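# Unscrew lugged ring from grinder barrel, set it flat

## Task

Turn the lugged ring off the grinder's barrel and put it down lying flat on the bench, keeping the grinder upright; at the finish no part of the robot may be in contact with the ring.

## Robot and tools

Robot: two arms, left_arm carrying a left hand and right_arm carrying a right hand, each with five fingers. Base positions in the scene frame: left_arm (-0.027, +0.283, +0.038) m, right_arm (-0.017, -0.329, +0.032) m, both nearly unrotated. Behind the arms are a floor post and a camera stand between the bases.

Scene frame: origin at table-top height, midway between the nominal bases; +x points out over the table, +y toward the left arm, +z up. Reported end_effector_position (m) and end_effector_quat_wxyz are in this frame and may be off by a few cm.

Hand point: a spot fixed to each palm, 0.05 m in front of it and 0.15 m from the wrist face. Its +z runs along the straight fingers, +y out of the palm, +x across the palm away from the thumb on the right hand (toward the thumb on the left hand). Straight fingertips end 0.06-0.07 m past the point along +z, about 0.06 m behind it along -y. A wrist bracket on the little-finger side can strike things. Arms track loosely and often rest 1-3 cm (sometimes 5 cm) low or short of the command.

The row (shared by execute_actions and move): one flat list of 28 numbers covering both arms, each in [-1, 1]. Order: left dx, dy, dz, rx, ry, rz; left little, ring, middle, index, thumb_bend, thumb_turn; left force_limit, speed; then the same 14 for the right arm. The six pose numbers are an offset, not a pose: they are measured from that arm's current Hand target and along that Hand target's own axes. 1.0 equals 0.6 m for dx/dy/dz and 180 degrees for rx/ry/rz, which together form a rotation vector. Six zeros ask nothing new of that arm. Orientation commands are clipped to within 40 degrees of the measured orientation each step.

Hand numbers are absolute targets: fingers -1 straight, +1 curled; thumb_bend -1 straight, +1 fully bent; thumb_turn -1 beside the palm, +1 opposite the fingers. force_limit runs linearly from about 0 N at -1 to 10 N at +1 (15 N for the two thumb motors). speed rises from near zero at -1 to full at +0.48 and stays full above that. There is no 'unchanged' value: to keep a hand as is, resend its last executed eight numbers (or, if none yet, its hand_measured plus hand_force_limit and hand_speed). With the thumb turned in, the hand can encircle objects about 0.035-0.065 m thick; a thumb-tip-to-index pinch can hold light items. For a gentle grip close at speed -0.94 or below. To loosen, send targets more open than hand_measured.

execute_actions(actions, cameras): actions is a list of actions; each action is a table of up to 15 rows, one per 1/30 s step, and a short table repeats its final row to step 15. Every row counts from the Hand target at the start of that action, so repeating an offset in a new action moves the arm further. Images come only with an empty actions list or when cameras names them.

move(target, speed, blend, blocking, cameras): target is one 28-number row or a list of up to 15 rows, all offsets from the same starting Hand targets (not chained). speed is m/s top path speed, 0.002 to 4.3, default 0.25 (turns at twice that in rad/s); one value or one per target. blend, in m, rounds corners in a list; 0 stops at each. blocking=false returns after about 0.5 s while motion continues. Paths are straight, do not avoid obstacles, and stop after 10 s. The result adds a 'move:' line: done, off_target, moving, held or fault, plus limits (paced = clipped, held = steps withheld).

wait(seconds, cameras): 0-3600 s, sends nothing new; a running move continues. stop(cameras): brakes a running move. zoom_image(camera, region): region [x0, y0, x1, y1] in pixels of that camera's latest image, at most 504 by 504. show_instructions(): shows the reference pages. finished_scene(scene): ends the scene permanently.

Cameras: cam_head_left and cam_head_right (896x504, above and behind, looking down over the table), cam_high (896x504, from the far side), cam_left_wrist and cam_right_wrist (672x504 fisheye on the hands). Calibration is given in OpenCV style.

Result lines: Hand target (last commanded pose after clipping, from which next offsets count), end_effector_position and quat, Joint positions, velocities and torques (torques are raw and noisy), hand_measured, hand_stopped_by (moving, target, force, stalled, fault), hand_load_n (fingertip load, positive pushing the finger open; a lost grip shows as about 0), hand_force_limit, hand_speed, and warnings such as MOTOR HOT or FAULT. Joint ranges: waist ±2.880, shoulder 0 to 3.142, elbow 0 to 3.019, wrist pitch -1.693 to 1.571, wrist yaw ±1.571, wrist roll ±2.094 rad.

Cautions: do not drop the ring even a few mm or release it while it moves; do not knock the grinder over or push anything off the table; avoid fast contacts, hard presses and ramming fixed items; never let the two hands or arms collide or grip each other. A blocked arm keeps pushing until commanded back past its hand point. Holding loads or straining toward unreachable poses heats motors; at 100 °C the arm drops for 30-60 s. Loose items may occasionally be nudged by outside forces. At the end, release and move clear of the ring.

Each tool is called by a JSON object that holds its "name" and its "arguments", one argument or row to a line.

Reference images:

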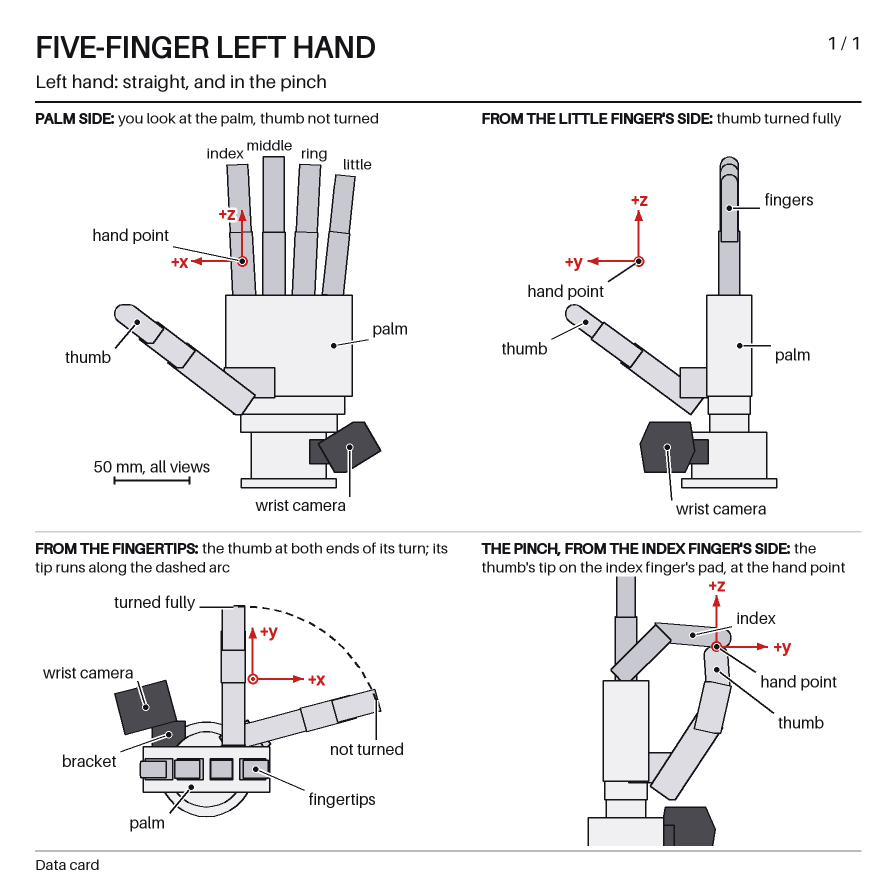

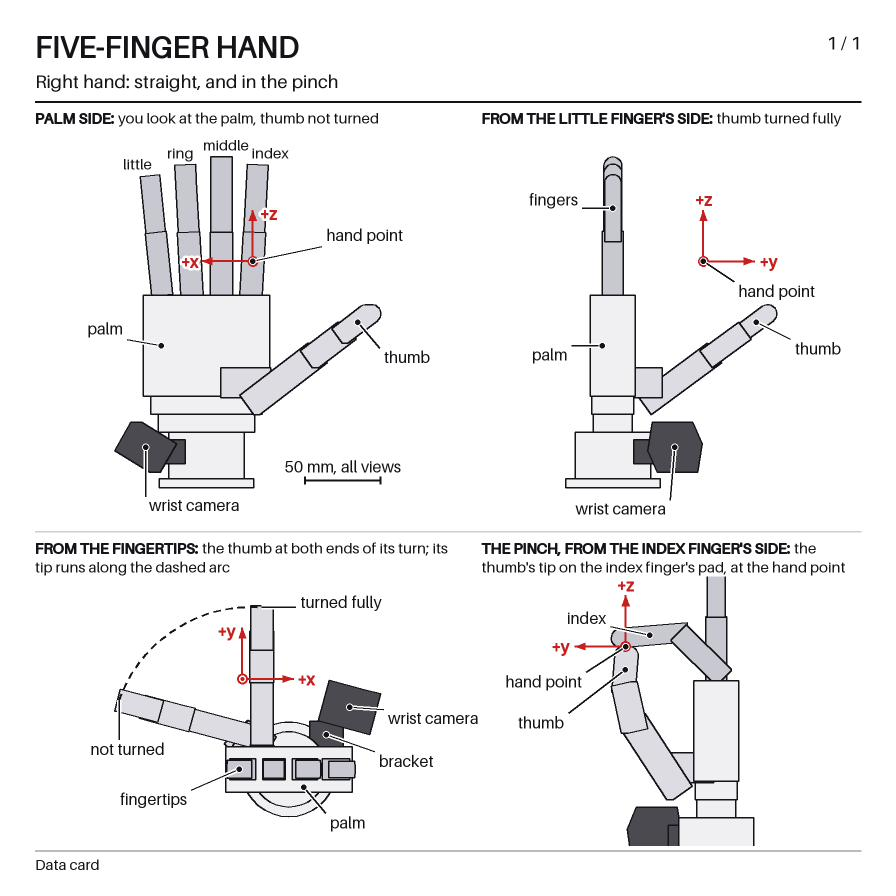

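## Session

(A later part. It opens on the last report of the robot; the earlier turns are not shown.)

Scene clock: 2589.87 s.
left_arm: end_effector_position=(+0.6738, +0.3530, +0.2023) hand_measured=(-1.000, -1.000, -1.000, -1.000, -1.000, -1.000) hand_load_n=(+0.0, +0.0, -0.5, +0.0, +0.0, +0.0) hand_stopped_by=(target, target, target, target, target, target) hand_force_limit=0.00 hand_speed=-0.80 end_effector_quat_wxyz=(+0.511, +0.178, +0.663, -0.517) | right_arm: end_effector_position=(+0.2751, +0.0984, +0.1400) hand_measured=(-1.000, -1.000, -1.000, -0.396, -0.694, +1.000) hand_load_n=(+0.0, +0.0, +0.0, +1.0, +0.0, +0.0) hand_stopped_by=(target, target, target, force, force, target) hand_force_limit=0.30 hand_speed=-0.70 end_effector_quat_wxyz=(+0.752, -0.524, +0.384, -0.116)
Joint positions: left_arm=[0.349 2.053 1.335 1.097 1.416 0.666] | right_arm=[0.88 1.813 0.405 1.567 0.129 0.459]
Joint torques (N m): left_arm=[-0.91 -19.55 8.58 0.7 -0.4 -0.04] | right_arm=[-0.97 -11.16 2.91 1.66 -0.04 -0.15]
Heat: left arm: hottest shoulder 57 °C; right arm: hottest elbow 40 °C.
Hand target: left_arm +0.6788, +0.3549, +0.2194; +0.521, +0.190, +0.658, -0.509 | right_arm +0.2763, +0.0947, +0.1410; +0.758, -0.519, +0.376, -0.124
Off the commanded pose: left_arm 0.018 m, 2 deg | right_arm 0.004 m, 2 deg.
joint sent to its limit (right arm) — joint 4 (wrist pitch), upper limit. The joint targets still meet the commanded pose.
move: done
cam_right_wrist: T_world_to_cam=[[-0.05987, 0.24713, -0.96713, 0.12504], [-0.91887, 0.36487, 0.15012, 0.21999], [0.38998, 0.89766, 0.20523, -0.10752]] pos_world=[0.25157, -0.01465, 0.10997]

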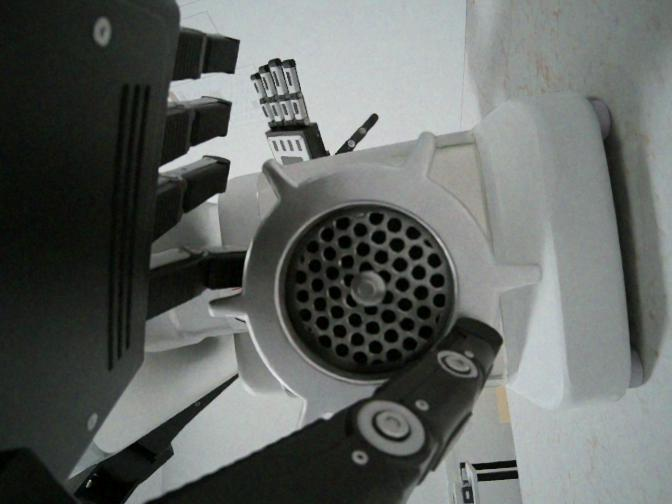

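{"name": "move", "arguments": {
  "target": [
    [0,0,0,0,0,0,-1,-1,-1,-1,-1,-1,0,-0.8,0,0,0,0,0,0,-1,-1,-1,-1,-1,1,0.3,-0.2],
    [0,0,0,0,0,0,-1,-1,-1,-1,-1,-1,0,-0.8,0.0178,-0.0217,-0.0697,0,0,0,-1,-1,-1,-1,-1,1,0.3,-0.2],
    [0,0,0,0,0,0,-1,-1,-1,-1,-1,-1,0,-0.8,0.019,-0.0237,-0.0433,-0.0127,0.089,0.4109,-1,-1,-1,-1,-1,1,0.3,-0.2]
  ],
  "speed": [0.25,0.3,0.5],
  "cameras": ["cam_right_wrist","cam_high"]
}}

{"name": "zoom_image", "arguments": {
  "camera": "cam_high",
  "region": [390, 90, 510, 210]
}}

{"name": "move", "arguments": {
  "target": [
    [0,0,0,0,0,0,-1,-1,-1,-1,-1,-1,0,-0.8,0.0,0.0423,0.0906,0,0,0,-1,-1,-1,-1,-1,1,0.3,-0.2],
    [0,0,0,0,0,0,-1,-1,-1,-1,-1,-1,0,-0.8,0.0,0.0423,0.0906,0,0,0,-1,-1,-1,0.32,0.32,1,0.3,-0.7]
  ],
  "speed": [0.2,0.2]
}}

{"name": "move", "arguments": {
  "target": [0,0,0,0,0,0,-1,-1,-1,-1,-1,-1,0,-0.8,-0.0113,0.0092,-0.0133,0,-0.0752,-0.1611,-1,-1,-1,0.32,0.32,1,0.3,-0.7],
  "speed": 0.25
}}

{"name": "move", "arguments": {
  "target": [0,0,0,0,0,0,-1,-1,-1,-1,-1,-1,0,-0.8,0.009,0.003,-0.005,0,0,-0.139,-1,-1,-1,0.32,0.32,1,0.3,-0.7],
  "speed": 0.25
}}

{"name": "move", "arguments": {
  "target": [0,0,0,0,0,0,-1,-1,-1,-1,-1,-1,0,-0.8,0.009,0.003,-0.005,-0.0076,-0.0204,-0.11,-1,-1,-1,0.32,0.32,1,0.3,-0.7],
  "speed": 0.25
}}

{"name": "move", "arguments": {
  "target": [0,0,0,0,0,0,-1,-1,-1,-1,-1,-1,0,-0.8,0.008,-0.0095,-0.031,0,0,0,-1,-1,-1,0.32,0.32,1,0.3,-0.7],
  "speed": 0.2,
  "cameras": ["cam_right_wrist"]
}}

Scene clock: 2605.57 s.
left_arm: end_effector_position=(+0.6738, +0.3530, +0.2023) hand_measured=(-1.000, -1.000, -1.000, -1.000, -1.000, -1.000) hand_load_n=(-0.5, +0.0, +0.0, +0.0, +0.0, +0.0) hand_stopped_by=(target, target, target, target, target, target) hand_force_limit=0.00 hand_speed=-0.80 end_effector_quat_wxyz=(+0.511, +0.178, +0.663, -0.517) | right_arm: end_effector_position=(+0.2697, +0.0571, +0.1428) hand_measured=(-1.000, -1.000, -1.000, -1.000, -1.000, +1.000) hand_load_n=(+0.0, +0.0, +0.0, +0.0, +0.0, +0.0) hand_stopped_by=(target, target, target, target, target, target) hand_force_limit=0.30 hand_speed=-0.20 end_effector_quat_wxyz=(+0.617, -0.185, +0.708, +0.288)
Joint positions: left_arm=[0.349 2.053 1.335 1.097 1.416 0.666] | right_arm=[0.878 1.873 0.314 1.485 0.223 1.768]
Joint torques (N m): left_arm=[-1.55 -19.02 8.72 0.68 -0.41 0.01] | right_arm=[0.38 -10.11 3.23 1.11 0.17 0.18]
Heat: left arm: hottest shoulder 57 °C; right arm: hottest elbow 40 °C.
Hand target: left_arm +0.6788, +0.3549, +0.2194; +0.521, +0.190, +0.658, -0.509 | right_arm +0.2690, +0.0640, +0.1439; +0.614, -0.183, +0.709, +0.296
Off the commanded pose: left_arm 0.018 m, 2 deg | right_arm 0.007 m, 1 deg.
move: done
cam_right_wrist: T_world_to_cam=[[-0.65641, 0.7504, -0.07767, 0.14275], [-0.26926, -0.13686, 0.95329, -0.0315], [0.70472, 0.64666, 0.29189, -0.15186]] pos_world=[0.19224, -0.01323, 0.08545]
Images, in order (width x height): cam_high 896x504, cam_right_wrist 672x504.

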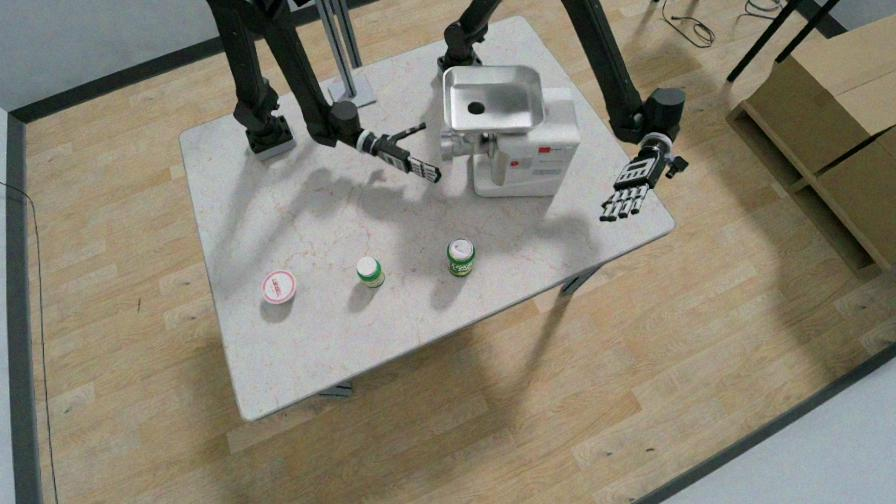

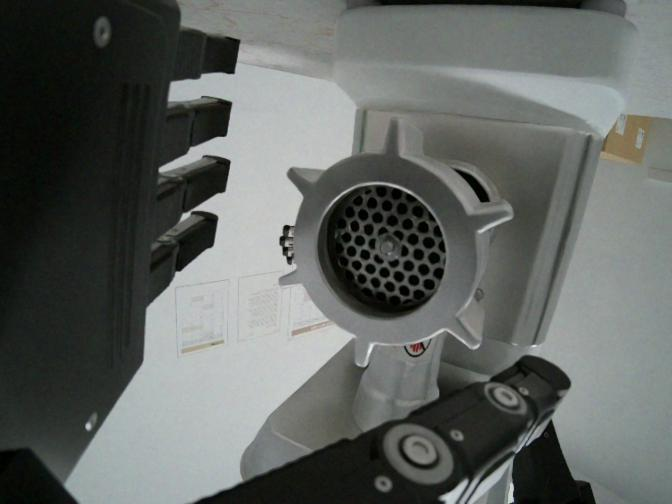

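Scaled by 4.200 from the camera's image (finer frame: 1280x720).

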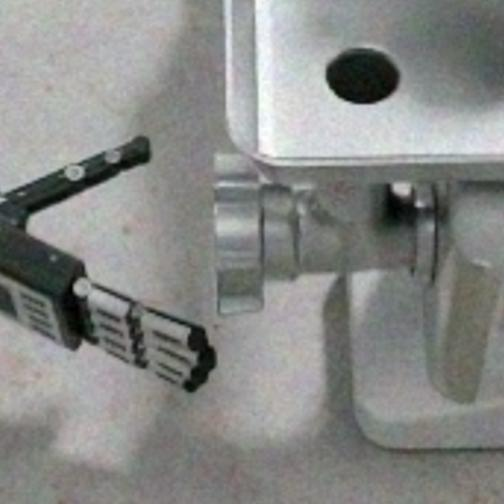

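Scene clock: 2607.57 s.
left_arm: end_effector_position=(+0.6738, +0.3530, +0.2023) hand_measured=(-1.000, -1.000, -1.000, -1.000, -1.000, -1.000) hand_load_n=(-0.5, -0.5, +0.0, +0.0, +0.0, +0.0) hand_stopped_by=(target, target, target, target, target, target) hand_force_limit=0.00 hand_speed=-0.80 end_effector_quat_wxyz=(+0.511, +0.178, +0.663, -0.517) | right_arm: end_effector_position=(+0.2913, +0.1108, +0.1445) hand_measured=(-1.000, -1.000, -1.000, -0.398, -0.696, +1.000) hand_load_n=(+0.0, +0.0, +0.0, +9.0, +10.0, +0.0) hand_stopped_by=(target, target, target, force, force, target) hand_force_limit=0.30 hand_speed=-0.70 end_effector_quat_wxyz=(+0.615, -0.186, +0.709, +0.292)
Joint positions: left_arm=[0.349 2.053 1.335 1.097 1.416 0.666] | right_arm=[0.92 1.886 0.462 1.348 0.256 1.776]
Joint torques (N m): left_arm=[-1.44 -19.02 8.5 0.68 -0.43 0] | right_arm=[-0.03 -10.99 5.05 1.16 0.24 0.14]
Heat: left arm: hottest shoulder 57 °C; right arm: hottest elbow 40 °C.
Hand target: left_arm +0.6788, +0.3549, +0.2194; +0.521, +0.190, +0.658, -0.509 | right_arm +0.2945, +0.1183, +0.1449; +0.614, -0.183, +0.709, +0.296
Off the commanded pose: left_arm 0.018 m, 2 deg | right_arm 0.008 m, 1 deg.
move: done

Scene clock: 2609.60 s.
left_arm: end_effector_position=(+0.6738, +0.3530, +0.2023) hand_measured=(-1.000, -1.000, -1.000, -1.000, -1.000, -1.000) hand_load_n=(+0.0, +0.0, +0.0, +0.0, +0.0, +0.0) hand_stopped_by=(target, target, target, target, target, target) hand_force_limit=0.00 hand_speed=-0.80 end_effector_quat_wxyz=(+0.511, +0.178, +0.663, -0.517) | right_arm: end_effector_position=(+0.2833, +0.1145, +0.1393) hand_measured=(-1.000, -1.000, -1.000, -0.398, -0.698, +1.000) hand_load_n=(+0.0, +0.0, +0.0, +10.0, +10.5, +0.0) hand_stopped_by=(target, target, target, force, force, target) hand_force_limit=0.30 hand_speed=-0.70 end_effector_quat_wxyz=(+0.716, -0.330, +0.596, +0.152)
Joint positions: left_arm=[0.349 2.053 1.335 1.097 1.416 0.666] | right_arm=[0.897 1.949 0.468 1.554 0.22 1.258]
Joint torques (N m): left_arm=[-1.26 -19.72 8.36 0.87 -0.38 0.05] | right_arm=[-1.26 -13.39 3.58 2.22 -0.27 -0.23]
Heat: left arm: hottest shoulder 57 °C; right arm: hottest elbow 40 °C.
Hand target: left_arm +0.6788, +0.3549, +0.2194; +0.521, +0.190, +0.658, -0.509 | right_arm +0.2862, +0.1166, +0.1533; +0.747, -0.318, +0.564, +0.152
Off the commanded pose: left_arm 0.018 m, 2 deg | right_arm 0.014 m, 5 deg.
joint sent to its limit (right arm) — joint 4 (wrist pitch), upper limit. The joint targets are off in orientation, not in position.
move: off_target (right_arm)

Scene clock: 2611.30 s.
left_arm: end_effector_position=(+0.6738, +0.3530, +0.2023) hand_measured=(-1.000, -1.000, -1.000, -1.000, -1.000, -1.000) hand_load_n=(+0.0, +0.0, -0.5, +0.0, +0.5, +0.0) hand_stopped_by=(target, target, target, target, target, target) hand_force_limit=0.00 hand_speed=-0.80 end_effector_quat_wxyz=(+0.511, +0.178, +0.663, -0.517) | right_arm: end_effector_position=(+0.2838, +0.1139, +0.1338) hand_measured=(-1.000, -1.000, -1.000, -0.398, -0.698, +1.000) hand_load_n=(+0.0, +0.0, +0.0, +16.0, +13.5, +4.0) hand_stopped_by=(target, target, target, force, force, target) hand_force_limit=0.30 hand_speed=-0.70 end_effector_quat_wxyz=(+0.745, -0.434, +0.507, +0.003)
Joint positions: left_arm=[0.349 2.053 1.335 1.097 1.416 0.666] | right_arm=[0.898 1.899 0.457 1.554 0.221 0.842]
Joint torques (N m): left_arm=[-0.73 -19.6 8.32 0.72 -0.39 -0.03] | right_arm=[-0.62 -13.57 3.3 2.21 0.04 -0.49]
Heat: left arm: hottest shoulder 57 °C; right arm: hottest elbow 40 °C.
Hand target: left_arm +0.6788, +0.3549, +0.2194; +0.521, +0.190, +0.658, -0.509 | right_arm +0.2847, +0.1152, +0.1472; +0.762, -0.433, +0.482, -0.013
Off the commanded pose: left_arm 0.018 m, 2 deg | right_arm 0.014 m, 4 deg.
joint sent to its limit (right arm) — joint 4 (wrist pitch), upper limit. The joint targets still meet the commanded pose.
move: off_target (right_arm)

Scene clock: 2612.93 s.
left_arm: end_effector_position=(+0.6738, +0.3530, +0.2023) hand_measured=(-1.000, -1.000, -1.000, -1.000, -1.000, -1.000) hand_load_n=(+0.0, +0.0, +0.0, +0.0, +0.0, +0.0) hand_stopped_by=(target, target, target, target, target, target) hand_force_limit=0.00 hand_speed=-0.80 end_effector_quat_wxyz=(+0.511, +0.178, +0.663, -0.517) | right_arm: end_effector_position=(+0.2812, +0.1094, +0.1308) hand_measured=(-1.000, -1.000, -1.000, -0.400, -0.700, +1.000) hand_load_n=(+0.0, +0.0, -0.5, +22.5, +17.5, +5.0) hand_stopped_by=(target, target, target, force, force, target) hand_force_limit=0.30 hand_speed=-0.70 end_effector_quat_wxyz=(+0.749, -0.516, +0.403, -0.106)
Joint positions: left_arm=[0.349 2.053 1.335 1.097 1.416 0.666] | right_arm=[0.892 1.856 0.441 1.561 0.159 0.5]
Joint torques (N m): left_arm=[-0.79 -19.78 8.65 0.59 -0.46 -0.03] | right_arm=[-0.97 -12.51 4.11 1.92 -0.56 -0.52]
Heat: left arm: hottest shoulder 57 °C; right arm: hottest elbow 40 °C.
Hand target: left_arm +0.6788, +0.3549, +0.2194; +0.521, +0.190, +0.658, -0.509 | right_arm +0.2845, +0.1121, +0.1415; +0.758, -0.518, +0.376, -0.124
Off the commanded pose: left_arm 0.018 m, 2 deg | right_arm 0.012 m, 4 deg.
joint sent to its limit (right arm) — joint 4 (wrist pitch), upper limit. The joint targets still meet the commanded pose.
move: off_target (right_arm)

Scene clock: 2613.77 s.
left_arm: end_effector_position=(+0.6738, +0.3530, +0.2023) hand_measured=(-1.000, -1.000, -1.000, -1.000, -1.000, -1.000) hand_load_n=(+0.0, +0.0, +0.0, +0.0, +0.0, +0.0) hand_stopped_by=(target, target, target, target, target, target) hand_force_limit=0.00 hand_speed=-0.80 end_effector_quat_wxyz=(+0.511, +0.178, +0.663, -0.517) | right_arm: end_effector_position=(+0.2796, +0.1061, +0.1316) hand_measured=(-1.000, -1.000, -1.000, -0.400, -0.700, +1.000) hand_load_n=(+0.0, +0.0, +0.0, +24.5, +18.0, +3.0) hand_stopped_by=(target, target, target, force, force, target) hand_force_limit=0.30 hand_speed=-0.70 end_effector_quat_wxyz=(+0.748, -0.526, +0.388, -0.114)
Joint positions: left_arm=[0.349 2.053 1.335 1.097 1.416 0.666] | right_arm=[0.884 1.844 0.431 1.561 0.137 0.465]
Joint torques (N m): left_arm=[-1.73 -20.19 8.47 0.65 -0.43 0] | right_arm=[-1.55 -14.27 0.57 1.85 -0.32 -0.18]
Heat: left arm: hottest shoulder 57 °C; right arm: hottest elbow 40 °C.
Hand target: left_arm +0.6788, +0.3549, +0.2194; +0.521, +0.190, +0.658, -0.509 | right_arm +0.2760, +0.0941, +0.1411; +0.758, -0.518, +0.376, -0.124
Off the commanded pose: left_arm 0.018 m, 2 deg | right_arm 0.016 m, 2 deg.
joint sent to its limit (right arm) — joint 4 (wrist pitch), upper limit. The joint targets still meet the commanded pose.
move: off_target (right_arm)
cam_right_wrist: T_world_to_cam=[[-0.071, 0.24271, -0.9675, 0.11882], [-0.91609, 0.36789, 0.15952, 0.22038], [0.39465, 0.89763, 0.19623, -0.11459]] pos_world=[0.25555, -0.00705, 0.10229]

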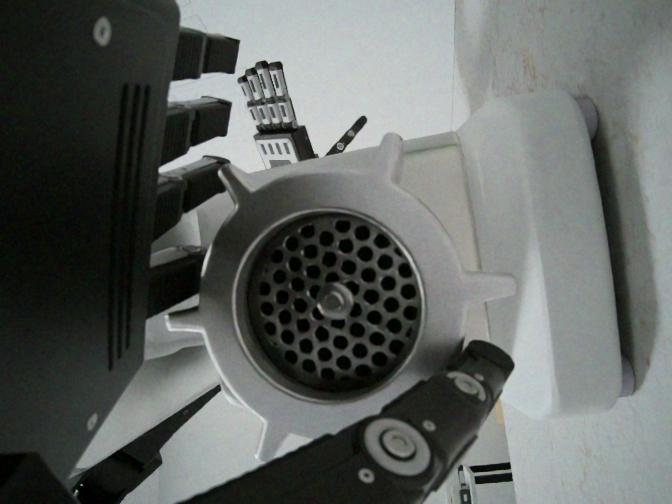

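{"name": "move", "arguments": {
  "target": [
    [0,0,0,0,0,0,-1,-1,-1,-1,-1,-1,0,-0.8,0,0,0,0,0,0,-1,-1,-1,-1,-1,1,0.3,-0.2],
    [0,0,0,0,0,0,-1,-1,-1,-1,-1,-1,0,-0.8,0.0178,-0.0217,-0.0697,0,0,0,-1,-1,-1,-1,-1,1,0.3,-0.2],
    [0,0,0,0,0,0,-1,-1,-1,-1,-1,-1,0,-0.8,0.019,-0.0237,-0.0433,-0.0127,0.089,0.4109,-1,-1,-1,-1,-1,1,0.3,-0.2]
  ],
  "speed": [0.25,0.3,0.5]
}}

{"name": "move", "arguments": {
  "target": [
    [0,0,0,0,0,0,-1,-1,-1,-1,-1,-1,0,-0.8,0.0,0.0423,0.0906,0,0,0,-1,-1,-1,-1,-1,1,0.3,-0.2],
    [0,0,0,0,0,0,-1,-1,-1,-1,-1,-1,0,-0.8,0.0,0.0423,0.0906,0,0,0,-1,-1,-1,0.32,0.32,1,0.3,-0.7]
  ],
  "speed": [0.2,0.2]
}}

{"name": "move", "arguments": {
  "target": [0,0,0,0,0,0,-1,-1,-1,-1,-1,-1,0,-0.8,-0.0113,0.0092,-0.0133,0,-0.0752,-0.1611,-1,-1,-1,0.32,0.32,1,0.3,-0.7],
  "speed": 0.25
}}

{"name": "move", "arguments": {
  "target": [0,0,0,0,0,0,-1,-1,-1,-1,-1,-1,0,-0.8,0.009,0.003,-0.005,0,0,-0.139,-1,-1,-1,0.32,0.32,1,0.3,-0.7],
  "speed": 0.25
}}

{"name": "move", "arguments": {
  "target": [0,0,0,0,0,0,-1,-1,-1,-1,-1,-1,0,-0.8,0.009,0.003,-0.005,-0.0076,-0.0204,-0.11,-1,-1,-1,0.32,0.32,1,0.3,-0.7],
  "speed": 0.25
}}

{"name": "move", "arguments": {
  "target": [0,0,0,0,0,0,-1,-1,-1,-1,-1,-1,0,-0.8,0.008,-0.0095,-0.031,0,0,0,-1,-1,-1,0.32,0.32,1,0.3,-0.7],
  "speed": 0.2,
  "cameras": ["cam_right_wrist"]
}}

Scene clock: 2634.93 s.
left_arm: end_effector_position=(+0.6738, +0.3530, +0.2023) hand_measured=(-1.000, -1.000, -1.000, -1.000, -1.000, -1.000) hand_load_n=(+0.0, +0.0, +0.0, +0.0, +0.0, +0.0) hand_stopped_by=(target, target, target, target, target, target) hand_force_limit=0.00 hand_speed=-0.80 end_effector_quat_wxyz=(+0.511, +0.178, +0.663, -0.517) | right_arm: end_effector_position=(+0.2693, +0.0565, +0.1430) hand_measured=(-1.000, -1.000, -1.000, -1.000, -1.000, +1.000) hand_load_n=(+0.0, +0.0, +0.0, +0.0, +0.0, +0.0) hand_stopped_by=(target, target, target, target, target, target) hand_force_limit=0.30 hand_speed=-0.20 end_effector_quat_wxyz=(+0.618, -0.184, +0.708, +0.288)
Joint positions: left_arm=[0.349 2.053 1.335 1.097 1.416 0.666] | right_arm=[0.879 1.876 0.312 1.492 0.224 1.768]
Joint torques (N m): left_arm=[-0.73 -19.37 8.38 0.73 -0.4 -0.03] | right_arm=[0.32 -10.11 3.18 1.16 0.16 0.14]
Heat: left arm: hottest shoulder 57 °C; right arm: hottest elbow 39 °C.
Hand target: left_arm +0.6788, +0.3549, +0.2194; +0.521, +0.190, +0.658, -0.509 | right_arm +0.2685, +0.0633, +0.1439; +0.615, -0.182, +0.708, +0.296
Off the commanded pose: left_arm 0.018 m, 2 deg | right_arm 0.007 m, 1 deg.
move: done

Scene clock: 2637.00 s.
left_arm: end_effector_position=(+0.6738, +0.3530, +0.2023) hand_measured=(-1.000, -1.000, -1.000, -1.000, -1.000, -1.000) hand_load_n=(+0.0, +0.0, -0.5, +0.0, +0.0, +0.0) hand_stopped_by=(target, target, target, target, target, target) hand_force_limit=0.00 hand_speed=-0.80 end_effector_quat_wxyz=(+0.511, +0.178, +0.663, -0.517) | right_arm: end_effector_position=(+0.2912, +0.1110, +0.1450) hand_measured=(-1.000, -1.000, -1.000, -0.396, -0.698, +1.000) hand_load_n=(+0.0, +0.0, +0.0, +10.0, +11.0, +0.0) hand_stopped_by=(target, target, target, force, force, target) hand_force_limit=0.30 hand_speed=-0.70 end_effector_quat_wxyz=(+0.616, -0.186, +0.707, +0.293)
Joint positions: left_arm=[0.349 2.053 1.335 1.097 1.416 0.666] | right_arm=[0.921 1.888 0.463 1.353 0.257 1.776]
Joint torques (N m): left_arm=[-0.62 -18.78 8.5 0.68 -0.45 -0.02] | right_arm=[-0.26 -10.99 4.88 1.14 0.25 0.14]
Heat: left arm: hottest shoulder 57 °C; right arm: hottest elbow 39 °C.
Hand target: left_arm +0.6788, +0.3549, +0.2194; +0.521, +0.190, +0.658, -0.509 | right_arm +0.2942, +0.1176, +0.1451; +0.615, -0.182, +0.708, +0.296
Off the commanded pose: left_arm 0.018 m, 2 deg | right_arm 0.007 m, 1 deg.
move: done

Scene clock: 2639.00 s.
left_arm: end_effector_position=(+0.6738, +0.3530, +0.2023) hand_measured=(-1.000, -1.000, -1.000, -1.000, -1.000, -1.000) hand_load_n=(+0.0, +0.0, +0.0, +0.0, +0.0, +0.0) hand_stopped_by=(target, target, target, target, target, target) hand_force_limit=0.00 hand_speed=-0.80 end_effector_quat_wxyz=(+0.511, +0.178, +0.663, -0.517) | right_arm: end_effector_position=(+0.2834, +0.1144, +0.1401) hand_measured=(-1.000, -1.000, -1.000, -0.396, -0.698, +1.000) hand_load_n=(+0.0, +0.5, +0.0, +10.0, +10.0, +0.5) hand_stopped_by=(target, target, target, force, force, target) hand_force_limit=0.30 hand_speed=-0.70 end_effector_quat_wxyz=(+0.717, -0.330, +0.596, +0.151)
Joint positions: left_arm=[0.349 2.053 1.335 1.097 1.416 0.666] | right_arm=[0.897 1.947 0.467 1.554 0.219 1.256]
Joint torques (N m): left_arm=[-0.97 -19.02 8.68 0.81 -0.43 -0.04] | right_arm=[-1.2 -13.27 3.45 2.21 -0.22 -0.23]
Heat: left arm: hottest shoulder 57 °C; right arm: hottest elbow 39 °C.
Hand target: left_arm +0.6788, +0.3549, +0.2194; +0.521, +0.190, +0.658, -0.509 | right_arm +0.2860, +0.1158, +0.1534; +0.747, -0.317, +0.564, +0.152
Off the commanded pose: left_arm 0.018 m, 2 deg | right_arm 0.014 m, 5 deg.
joint sent to its limit (right arm) — joint 4 (wrist pitch), upper limit. The joint targets are off in orientation, not in position.
move: off_target (right_arm)

Scene clock: 2640.70 s.
left_arm: end_effector_position=(+0.6738, +0.3530, +0.2023) hand_measured=(-1.000, -1.000, -1.000, -1.000, -1.000, -1.000) hand_load_n=(+0.0, +0.0, +0.0, +0.0, +0.0, +0.0) hand_stopped_by=(target, target, target, target, target, target) hand_force_limit=0.00 hand_speed=-0.80 end_effector_quat_wxyz=(+0.511, +0.178, +0.663, -0.517) | right_arm: end_effector_position=(+0.2833, +0.1135, +0.1343) hand_measured=(-1.000, -1.000, -1.000, -0.396, -0.698, +1.000) hand_load_n=(+0.0, +0.0, +0.0, +16.0, +13.5, +4.0) hand_stopped_by=(target, target, target, force, force, target) hand_force_limit=0.30 hand_speed=-0.70 end_effector_quat_wxyz=(+0.745, -0.434, +0.506, +0.004)
Joint positions: left_arm=[0.349 2.053 1.335 1.097 1.416 0.666] | right_arm=[0.898 1.897 0.455 1.555 0.22 0.841]
Joint torques (N m): left_arm=[-0.79 -19.55 8.62 0.58 -0.44 0.01] | right_arm=[-0.5 -13.39 3.28 2.13 0.11 -0.45]
Heat: left arm: hottest shoulder 57 °C; right arm: hottest elbow 39 °C.
Hand target: left_arm +0.6788, +0.3549, +0.2194; +0.521, +0.190, +0.658, -0.509 | right_arm +0.2844, +0.1146, +0.1473; +0.763, -0.432, +0.481, -0.013
Off the commanded pose: left_arm 0.018 m, 2 deg | right_arm 0.013 m, 4 deg.
joint sent to its limit (right arm) — joint 4 (wrist pitch), upper limit. The joint targets still meet the commanded pose.
move: off_target (right_arm)

Scene clock: 2642.30 s.
left_arm: end_effector_position=(+0.6738, +0.3530, +0.2023) hand_measured=(-1.000, -1.000, -1.000, -1.000, -1.000, -1.000) hand_load_n=(+0.0, +0.0, +0.0, +0.0, +0.0, +0.0) hand_stopped_by=(target, target, target, target, target, target) hand_force_limit=0.00 hand_speed=-0.80 end_effector_quat_wxyz=(+0.511, +0.178, +0.663, -0.517) | right_arm: end_effector_position=(+0.2810, +0.1093, +0.1311) hand_measured=(-1.000, -1.000, -1.000, -0.398, -0.700, +1.000) hand_load_n=(+0.0, +0.0, +0.0, +23.5, +18.0, +5.5) hand_stopped_by=(target, target, target, force, force, target) hand_force_limit=0.30 hand_speed=-0.70 end_effector_quat_wxyz=(+0.748, -0.516, +0.404, -0.105)
Joint positions: left_arm=[0.349 2.053 1.335 1.097 1.416 0.666] | right_arm=[0.892 1.855 0.44 1.56 0.16 0.501]
Joint torques (N m): left_arm=[-0.97 -19.37 8.65 0.68 -0.42 -0.05] | right_arm=[-1.26 -12.57 3.99 1.92 -0.54 -0.54]
Heat: left arm: hottest shoulder 57 °C; right arm: hottest elbow 39 °C.
Hand target: left_arm +0.6788, +0.3549, +0.2194; +0.521, +0.190, +0.658, -0.509 | right_arm +0.2843, +0.1114, +0.1417; +0.759, -0.517, +0.376, -0.125
Off the commanded pose: left_arm 0.018 m, 2 deg | right_arm 0.011 m, 4 deg.
joint sent to its limit (right arm) — joint 4 (wrist pitch), upper limit. The joint targets still meet the commanded pose.
move: off_target (right_arm)

Scene clock: 2643.13 s.
left_arm: end_effector_position=(+0.6738, +0.3530, +0.2023) hand_measured=(-1.000, -1.000, -1.000, -1.000, -1.000, -1.000) hand_load_n=(+0.0, +0.0, +0.0, +0.0, +0.0, +0.0) hand_stopped_by=(target, target, target, target, target, target) hand_force_limit=0.00 hand_speed=-0.80 end_effector_quat_wxyz=(+0.511, +0.178, +0.663, -0.517) | right_arm: end_effector_position=(+0.2794, +0.1058, +0.1315) hand_measured=(-1.000, -1.000, -1.000, -0.398, -0.700, +1.000) hand_load_n=(+0.0, +0.0, +0.0, +25.5, +18.5, +3.5) hand_stopped_by=(target, target, target, force, force, target) hand_force_limit=0.30 hand_speed=-0.70 end_effector_quat_wxyz=(+0.748, -0.526, +0.389, -0.114)
Joint positions: left_arm=[0.349 2.053 1.335 1.097 1.416 0.666] | right_arm=[0.885 1.843 0.43 1.56 0.138 0.466]
Joint torques (N m): left_arm=[-1.2 -18.9 8.62 0.53 -0.49 -0.04] | right_arm=[-1.61 -14.27 0.51 1.92 -0.29 -0.2]
Heat: left arm: hottest shoulder 57 °C; right arm: hottest elbow 39 °C.
Hand target: left_arm +0.6788, +0.3549, +0.2194; +0.521, +0.190, +0.658, -0.509 | right_arm +0.2758, +0.0932, +0.1411; +0.759, -0.517, +0.376, -0.125
Off the commanded pose: left_arm 0.018 m, 2 deg | right_arm 0.016 m, 3 deg.
joint sent to its limit (right arm) — joint 4 (wrist pitch), upper limit. The joint targets still meet the commanded pose.
move: off_target (right_arm)
cam_right_wrist: T_world_to_cam=[[-0.07277, 0.24303, -0.96728, 0.11928], [-0.91559, 0.36828, 0.16141, 0.21977], [0.39547, 0.89739, 0.19572, -0.11442]] pos_world=[0.25515, -0.00725, 0.10229]

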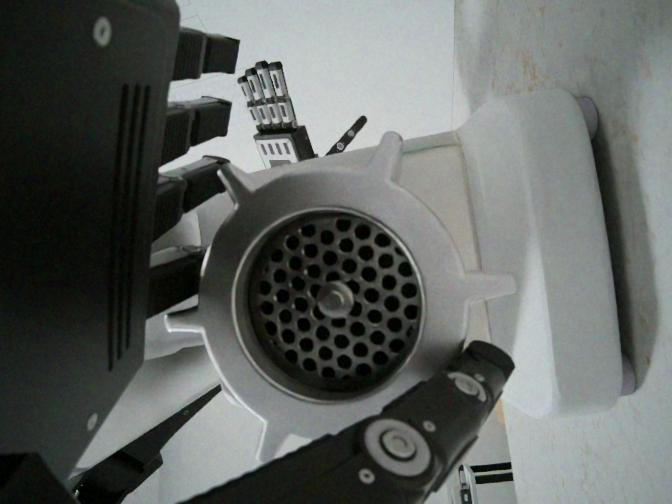

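{"name": "move", "arguments": {
  "target": [
    [0,0,0,0,0,0,-1,-1,-1,-1,-1,-1,0,-0.8,0,0,0,0,0,0,-1,-1,-1,-1,-1,1,0.3,-0.2],
    [0,0,0,0,0,0,-1,-1,-1,-1,-1,-1,0,-0.8,0.0178,-0.0217,-0.0697,0,0,0,-1,-1,-1,-1,-1,1,0.3,-0.2],
    [0,0,0,0,0,0,-1,-1,-1,-1,-1,-1,0,-0.8,0.019,-0.0237,-0.0433,-0.0127,0.089,0.4109,-1,-1,-1,-1,-1,1,0.3,-0.2]
  ],
  "speed": [0.25,0.3,0.5],
  "cameras": ["cam_head_left"]
}}

{"name": "zoom_image", "arguments": {
  "camera": "cam_head_left",
  "region": [440, 250, 540, 350]
}}

{"name": "move", "arguments": {
  "target": [
    [0,0,0,0,0,0,-1,-1,-1,-1,-1,-1,0,-0.8,0.0,0.0423,0.0906,0,0,0,-1,-1,-1,-1,-1,1,0.3,-0.2],
    [0,0,0,0,0,0,-1,-1,-1,-1,-1,-1,0,-0.8,0.0,0.0423,0.0906,0,0,0,-1,-1,-1,0.32,0.32,1,0.3,-0.7]
  ],
  "speed": [0.2,0.2]
}}

{"name": "move", "arguments": {
  "target": [0,0,0,0,0,0,-1,-1,-1,-1,-1,-1,0,-0.8,-0.0113,0.0092,-0.0133,0,-0.0752,-0.1611,-1,-1,-1,0.32,0.32,1,0.3,-0.7],
  "speed": 0.25
}}

{"name": "move", "arguments": {
  "target": [0,0,0,0,0,0,-1,-1,-1,-1,-1,-1,0,-0.8,0.009,0.003,-0.005,0,0,-0.139,-1,-1,-1,0.32,0.32,1,0.3,-0.7],
  "speed": 0.25
}}

{"name": "move", "arguments": {
  "target": [0,0,0,0,0,0,-1,-1,-1,-1,-1,-1,0,-0.8,0.009,0.003,-0.005,-0.0076,-0.0204,-0.11,-1,-1,-1,0.32,0.32,1,0.3,-0.7],
  "speed": 0.25
}}

{"name": "move", "arguments": {
  "target": [0,0,0,0,0,0,-1,-1,-1,-1,-1,-1,0,-0.8,0.008,-0.0095,-0.031,0,0,0,-1,-1,-1,0.32,0.32,1,0.3,-0.7],
  "speed": 0.2,
  "cameras": ["cam_right_wrist"]
}}

Scene clock: 2664.57 s.
left_arm: end_effector_position=(+0.6738, +0.3530, +0.2023) hand_measured=(-1.000, -1.000, -1.000, -1.000, -1.000, -1.000) hand_load_n=(-0.5, +0.0, +0.0, +0.0, +0.0, +0.0) hand_stopped_by=(target, target, target, target, target, target) hand_force_limit=0.00 hand_speed=-0.80 end_effector_quat_wxyz=(+0.511, +0.178, +0.663, -0.517) | right_arm: end_effector_position=(+0.2691, +0.0557, +0.1433) hand_measured=(-1.000, -1.000, -1.000, -1.000, -1.000, +1.000) hand_load_n=(+0.0, +0.0, +0.0, +0.0, +0.0, +0.0) hand_stopped_by=(target, target, target, target, target, target) hand_force_limit=0.30 hand_speed=-0.20 end_effector_quat_wxyz=(+0.619, -0.183, +0.707, +0.288)
Joint positions: left_arm=[0.349 2.053 1.335 1.097 1.416 0.666] | right_arm=[0.879 1.878 0.31 1.499 0.226 1.769]
Joint torques (N m): left_arm=[-1.14 -19.08 8.4 0.72 -0.41 -0.02] | right_arm=[0.5 -10.11 3.11 1.1 0.16 0.17]
Heat: left arm: hottest shoulder 57 °C; right arm: hottest elbow 39 °C.
Hand target: left_arm +0.6788, +0.3549, +0.2194; +0.521, +0.190, +0.658, -0.509 | right_arm +0.2683, +0.0625, +0.1439; +0.615, -0.181, +0.708, +0.296
Off the commanded pose: left_arm 0.018 m, 2 deg | right_arm 0.007 m, 1 deg.
move: done

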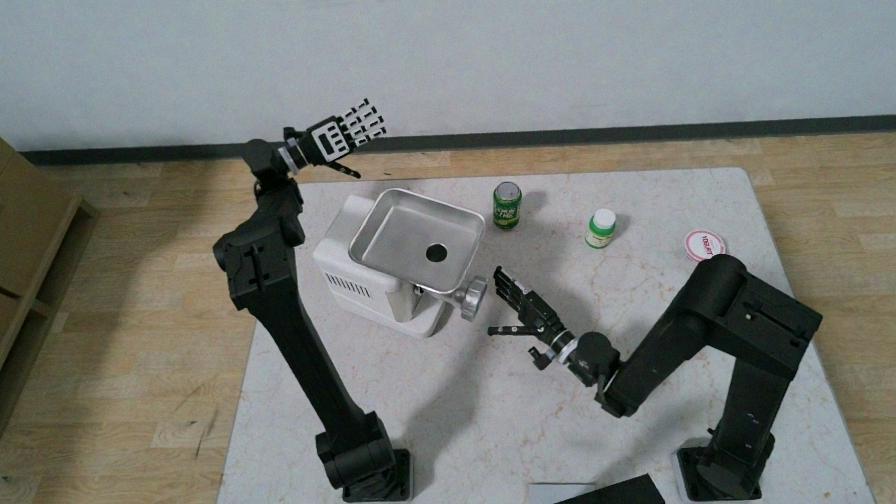

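Scaled by 5.040 from the camera's image (finer frame: 1280x720).

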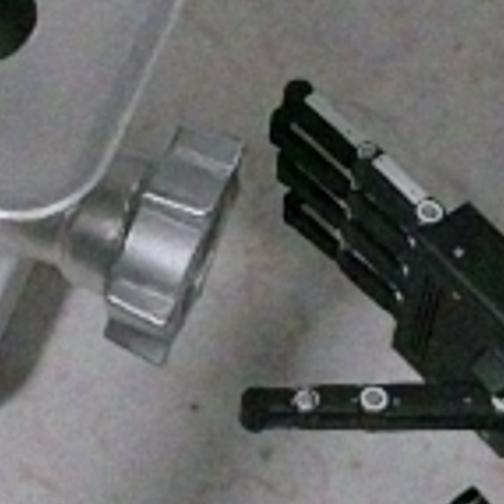

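Scene clock: 2666.67 s.
left_arm: end_effector_position=(+0.6738, +0.3530, +0.2023) hand_measured=(-1.000, -1.000, -1.000, -1.000, -1.000, -1.000) hand_load_n=(+0.0, +0.0, +0.0, +0.0, +0.0, +0.0) hand_stopped_by=(target, target, target, target, target, target) hand_force_limit=0.00 hand_speed=-0.80 end_effector_quat_wxyz=(+0.511, +0.178, +0.663, -0.517) | right_arm: end_effector_position=(+0.2909, +0.1099, +0.1443) hand_measured=(-1.000, -1.000, -1.000, -0.396, -0.698, +1.000) hand_load_n=(+0.0, +0.0, +0.0, +10.5, +10.5, +0.0) hand_stopped_by=(target, target, target, force, force, target) hand_force_limit=0.30 hand_speed=-0.70 end_effector_quat_wxyz=(+0.616, -0.185, +0.708, +0.292)
Joint positions: left_arm=[0.349 2.053 1.335 1.097 1.416 0.666] | right_arm=[0.921 1.89 0.46 1.358 0.259 1.776]
Joint torques (N m): left_arm=[-0.85 -19.72 8.65 0.57 -0.45 -0.03] | right_arm=[-0.32 -11.16 4.86 1.17 0.23 0.13]
Heat: left arm: hottest shoulder 57 °C; right arm: hottest elbow 39 °C.
Hand target: left_arm +0.6788, +0.3549, +0.2194; +0.521, +0.190, +0.658, -0.509 | right_arm +0.2940, +0.1167, +0.1453; +0.616, -0.181, +0.707, +0.296
Off the commanded pose: left_arm 0.018 m, 2 deg | right_arm 0.008 m, 1 deg.
move: done

Scene clock: 2668.67 s.
left_arm: end_effector_position=(+0.6738, +0.3530, +0.2023) hand_measured=(-1.000, -1.000, -1.000, -1.000, -1.000, -1.000) hand_load_n=(+0.0, +0.0, +0.0, +0.0, +0.0, +0.0) hand_stopped_by=(target, target, target, target, target, target) hand_force_limit=0.00 hand_speed=-0.80 end_effector_quat_wxyz=(+0.511, +0.178, +0.663, -0.517) | right_arm: end_effector_position=(+0.2821, +0.1134, +0.1419) hand_measured=(-1.000, -1.000, -1.000, -0.396, -0.698, +1.000) hand_load_n=(-0.5, +0.0, +0.0, +9.5, +9.5, +0.0) hand_stopped_by=(target, target, target, force, force, target) hand_force_limit=0.30 hand_speed=-0.70 end_effector_quat_wxyz=(+0.717, -0.329, +0.595, +0.153)
Joint positions: left_arm=[0.349 2.053 1.335 1.097 1.416 0.666] | right_arm=[0.897 1.943 0.463 1.558 0.218 1.259]
Joint torques (N m): left_arm=[-0.73 -19.19 8.44 0.68 -0.46 0.01] | right_arm=[-1.14 -13.16 3.6 2.06 -0.13 -0.25]
Heat: left arm: hottest shoulder 57 °C; right arm: hottest elbow 39 °C.
Hand target: left_arm +0.6788, +0.3549, +0.2194; +0.521, +0.190, +0.658, -0.509 | right_arm +0.2858, +0.1150, +0.1536; +0.748, -0.316, +0.563, +0.152
Off the commanded pose: left_arm 0.018 m, 2 deg | right_arm 0.012 m, 5 deg.
joint sent to its limit (right arm) — joint 4 (wrist pitch), upper limit. The joint targets are off in orientation, not in position.
move: off_target (right_arm)

Scene clock: 2670.37 s.
left_arm: end_effector_position=(+0.6738, +0.3530, +0.2023) hand_measured=(-1.000, -1.000, -1.000, -1.000, -1.000, -1.000) hand_load_n=(+0.0, +0.0, +0.0, -0.5, +0.0, +0.0) hand_stopped_by=(target, target, target, target, target, target) hand_force_limit=0.00 hand_speed=-0.80 end_effector_quat_wxyz=(+0.511, +0.178, +0.663, -0.517) | right_arm: end_effector_position=(+0.2830, +0.1121, +0.1346) hand_measured=(-1.000, -1.000, -1.000, -0.396, -0.698, +1.000) hand_load_n=(+0.0, +0.0, +0.0, +12.5, +12.0, +4.5) hand_stopped_by=(target, target, target, force, force, target) hand_force_limit=0.30 hand_speed=-0.70 end_effector_quat_wxyz=(+0.745, -0.435, +0.505, +0.002)
Joint positions: left_arm=[0.349 2.053 1.335 1.097 1.416 0.666] | right_arm=[0.897 1.895 0.452 1.558 0.22 0.838]
Joint torques (N m): left_arm=[-1.49 -19.31 8.57 0.77 -0.43 -0.05] | right_arm=[-0.44 -13.57 3.38 2.03 0.15 -0.43]
Heat: left arm: hottest shoulder 57 °C; right arm: hottest elbow 39 °C.
Hand target: left_arm +0.6788, +0.3549, +0.2194; +0.521, +0.190, +0.658, -0.509 | right_arm +0.2841, +0.1138, +0.1473; +0.763, -0.431, +0.481, -0.013
Off the commanded pose: left_arm 0.018 m, 2 deg | right_arm 0.013 m, 4 deg.
joint sent to its limit (right arm) — joint 4 (wrist pitch), upper limit. The joint targets still meet the commanded pose.
move: off_target (right_arm)

Scene clock: 2672.00 s.
left_arm: end_effector_position=(+0.6738, +0.3530, +0.2023) hand_measured=(-1.000, -1.000, -1.000, -1.000, -1.000, -1.000) hand_load_n=(+0.0, +0.0, +0.0, -0.5, +0.0, +0.0) hand_stopped_by=(target, target, target, target, target, target) hand_force_limit=0.00 hand_speed=-0.80 end_effector_quat_wxyz=(+0.511, +0.178, +0.663, -0.517) | right_arm: end_effector_position=(+0.2828, +0.1084, +0.1294) hand_measured=(-1.000, -1.000, -1.000, -0.398, -0.700, +1.000) hand_load_n=(+0.0, +0.0, +0.0, +23.5, +18.0, +6.0) hand_stopped_by=(target, target, target, force, force, target) hand_force_limit=0.30 hand_speed=-0.70 end_effector_quat_wxyz=(+0.747, -0.514, +0.408, -0.105)
Joint positions: left_arm=[0.349 2.053 1.335 1.097 1.416 0.666] | right_arm=[0.889 1.859 0.441 1.558 0.164 0.508]
Joint torques (N m): left_arm=[-1.2 -19.25 8.72 0.57 -0.4 0.01] | right_arm=[-0.79 -12.98 3.73 2.02 -0.62 -0.62]
Heat: left arm: hottest shoulder 57 °C; right arm: hottest elbow 39 °C.
Hand target: left_arm +0.6788, +0.3549, +0.2194; +0.521, +0.190, +0.658, -0.509 | right_arm +0.2841, +0.1106, +0.1417; +0.759, -0.516, +0.376, -0.125
Off the commanded pose: left_arm 0.018 m, 2 deg | right_arm 0.013 m, 5 deg.
joint sent to its limit (right arm) — joint 4 (wrist pitch), upper limit. The joint targets still meet the commanded pose.
move: off_target (right_arm)

Scene clock: 2672.77 s.
left_arm: end_effector_position=(+0.6738, +0.3530, +0.2023) hand_measured=(-1.000, -1.000, -1.000, -1.000, -1.000, -1.000) hand_load_n=(+0.0, +0.0, +0.0, +0.0, +0.0, +0.0) hand_stopped_by=(target, target, target, target, target, target) hand_force_limit=0.00 hand_speed=-0.80 end_effector_quat_wxyz=(+0.511, +0.178, +0.663, -0.517) | right_arm: end_effector_position=(+0.2809, +0.1036, +0.1292) hand_measured=(-1.000, -1.000, -1.000, -0.398, -0.700, +1.000) hand_load_n=(+0.0, +0.0, +0.0, +26.5, +18.0, +3.5) hand_stopped_by=(target, target, target, force, force, target) hand_force_limit=0.30 hand_speed=-0.70 end_effector_quat_wxyz=(+0.746, -0.524, +0.396, -0.113)
Joint positions: left_arm=[0.349 2.053 1.335 1.097 1.416 0.666] | right_arm=[0.881 1.847 0.428 1.558 0.143 0.476]
Joint torques (N m): left_arm=[-1.26 -18.78 8.54 0.83 -0.46 0] | right_arm=[-1.32 -14.92 0.5 2.02 -0.42 -0.33]
Heat: left arm: hottest shoulder 57 °C; right arm: hottest elbow 39 °C.
Hand target: left_arm +0.6788, +0.3549, +0.2194; +0.521, +0.190, +0.658, -0.509 | right_arm +0.2755, +0.0924, +0.1411; +0.759, -0.516, +0.376, -0.125
Off the commanded pose: left_arm 0.018 m, 2 deg | right_arm 0.017 m, 3 deg.
joint sent to its limit (right arm) — joint 4 (wrist pitch), upper limit. The joint targets still meet the commanded pose.
move: off_target (right_arm)
cam_right_wrist: T_world_to_cam=[[-0.0822, 0.24496, -0.96604, 0.11998], [-0.91106, 0.37447, 0.17247, 0.21908], [0.404, 0.8943, 0.19239, -0.11426]] pos_world=[0.25561, -0.00924, 0.1001]

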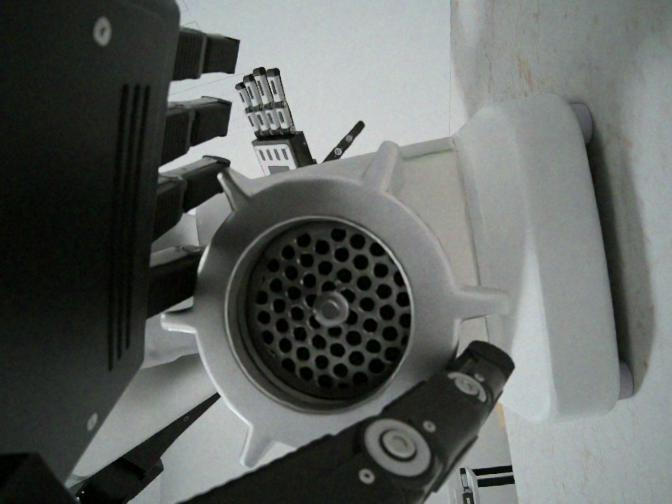

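{"name": "move", "arguments": {
  "target": [0,0,0,0,0,0,-1,-1,-1,-1,-1,-1,0,-0.8,0.012,-0.0143,-0.0465,0,0,0,-1,-1,-1,0.32,0.32,1,0.3,-0.7],
  "speed": 0.08,
  "cameras": ["cam_right_wrist","cam_head_left"]
}}

{"name": "zoom_image", "arguments": {
  "camera": "cam_head_left",
  "region": [440, 250, 540, 350]
}}

Scene clock: 2682.07 s.
left_arm: end_effector_position=(+0.6738, +0.3530, +0.2023) hand_measured=(-1.000, -1.000, -1.000, -1.000, -1.000, -1.000) hand_load_n=(+0.0, +0.0, +0.0, +0.0, +0.0, +0.0) hand_stopped_by=(target, target, target, target, target, target) hand_force_limit=0.00 hand_speed=-0.80 end_effector_quat_wxyz=(+0.511, +0.178, +0.663, -0.517) | right_arm: end_effector_position=(+0.2600, +0.0690, +0.1377) hand_measured=(-1.000, -1.000, -1.000, -0.396, -0.694, +1.000) hand_load_n=(+0.0, +0.0, +0.0, +0.5, +0.0, +0.0) hand_stopped_by=(target, target, target, force, force, target) hand_force_limit=0.30 hand_speed=-0.70 end_effector_quat_wxyz=(+0.741, -0.534, +0.390, -0.115)
Joint positions: left_arm=[0.349 2.053 1.335 1.097 1.416 0.666] | right_arm=[0.859 1.755 0.316 1.566 0.109 0.463]
Joint torques (N m): left_arm=[-1.14 -19.31 8.53 0.58 -0.46 0.05] | right_arm=[-1.61 -10.46 2.86 1.69 -0.06 -0.15]
Heat: left arm: hottest shoulder 57 °C; right arm: hottest elbow 39 °C.
Hand target: left_arm +0.6788, +0.3549, +0.2194; +0.521, +0.190, +0.658, -0.509 | right_arm +0.2626, +0.0654, +0.1405; +0.760, -0.516, +0.375, -0.125
Off the commanded pose: left_arm 0.018 m, 2 deg | right_arm 0.005 m, 4 deg.
joint sent to its limit (right arm) — joint 4 (wrist pitch), upper limit. The joint targets are off in orientation, not in position.
move: off_target (right_arm)
cam_right_wrist: T_world_to_cam=[[-0.07989, 0.2229, -0.97156, 0.13654], [-0.91565, 0.36881, 0.15991, 0.21474], [0.39397, 0.90238, 0.17463, -0.07188]] pos_world=[0.23585, -0.04477, 0.11087]
Images, in order (width x height): cam_head_left 896x504, cam_right_wrist 672x504.

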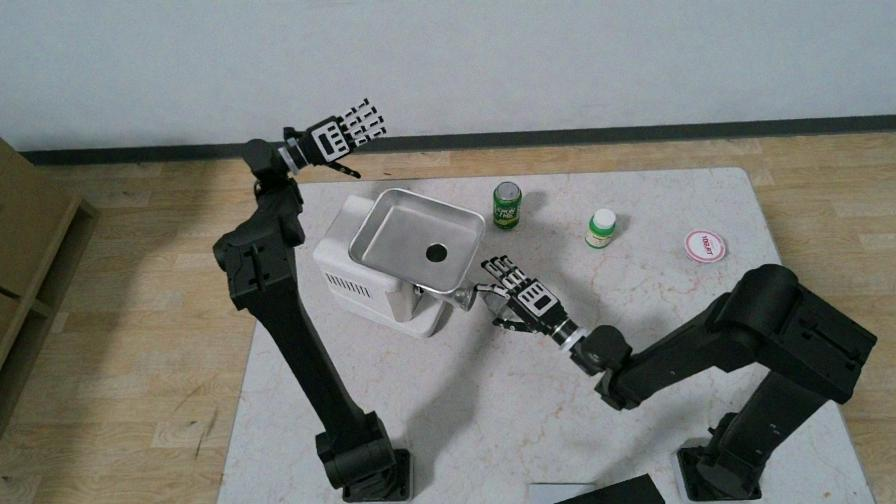

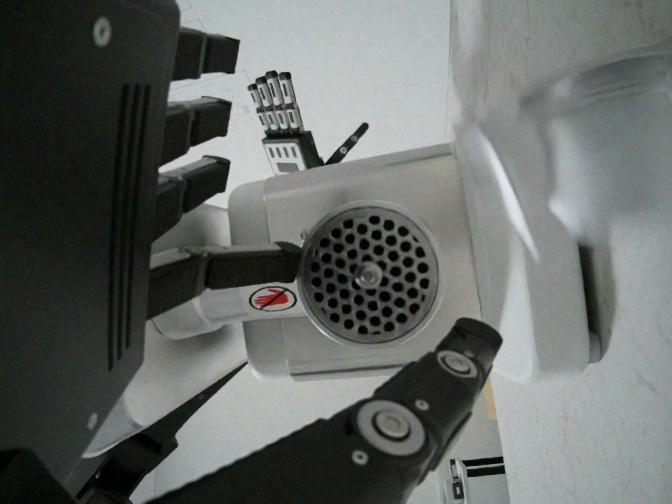

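Scaled by 5.040 from the camera's image (finer frame: 1280x720).

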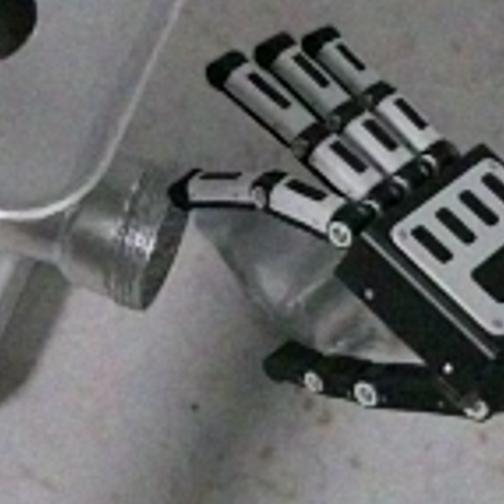

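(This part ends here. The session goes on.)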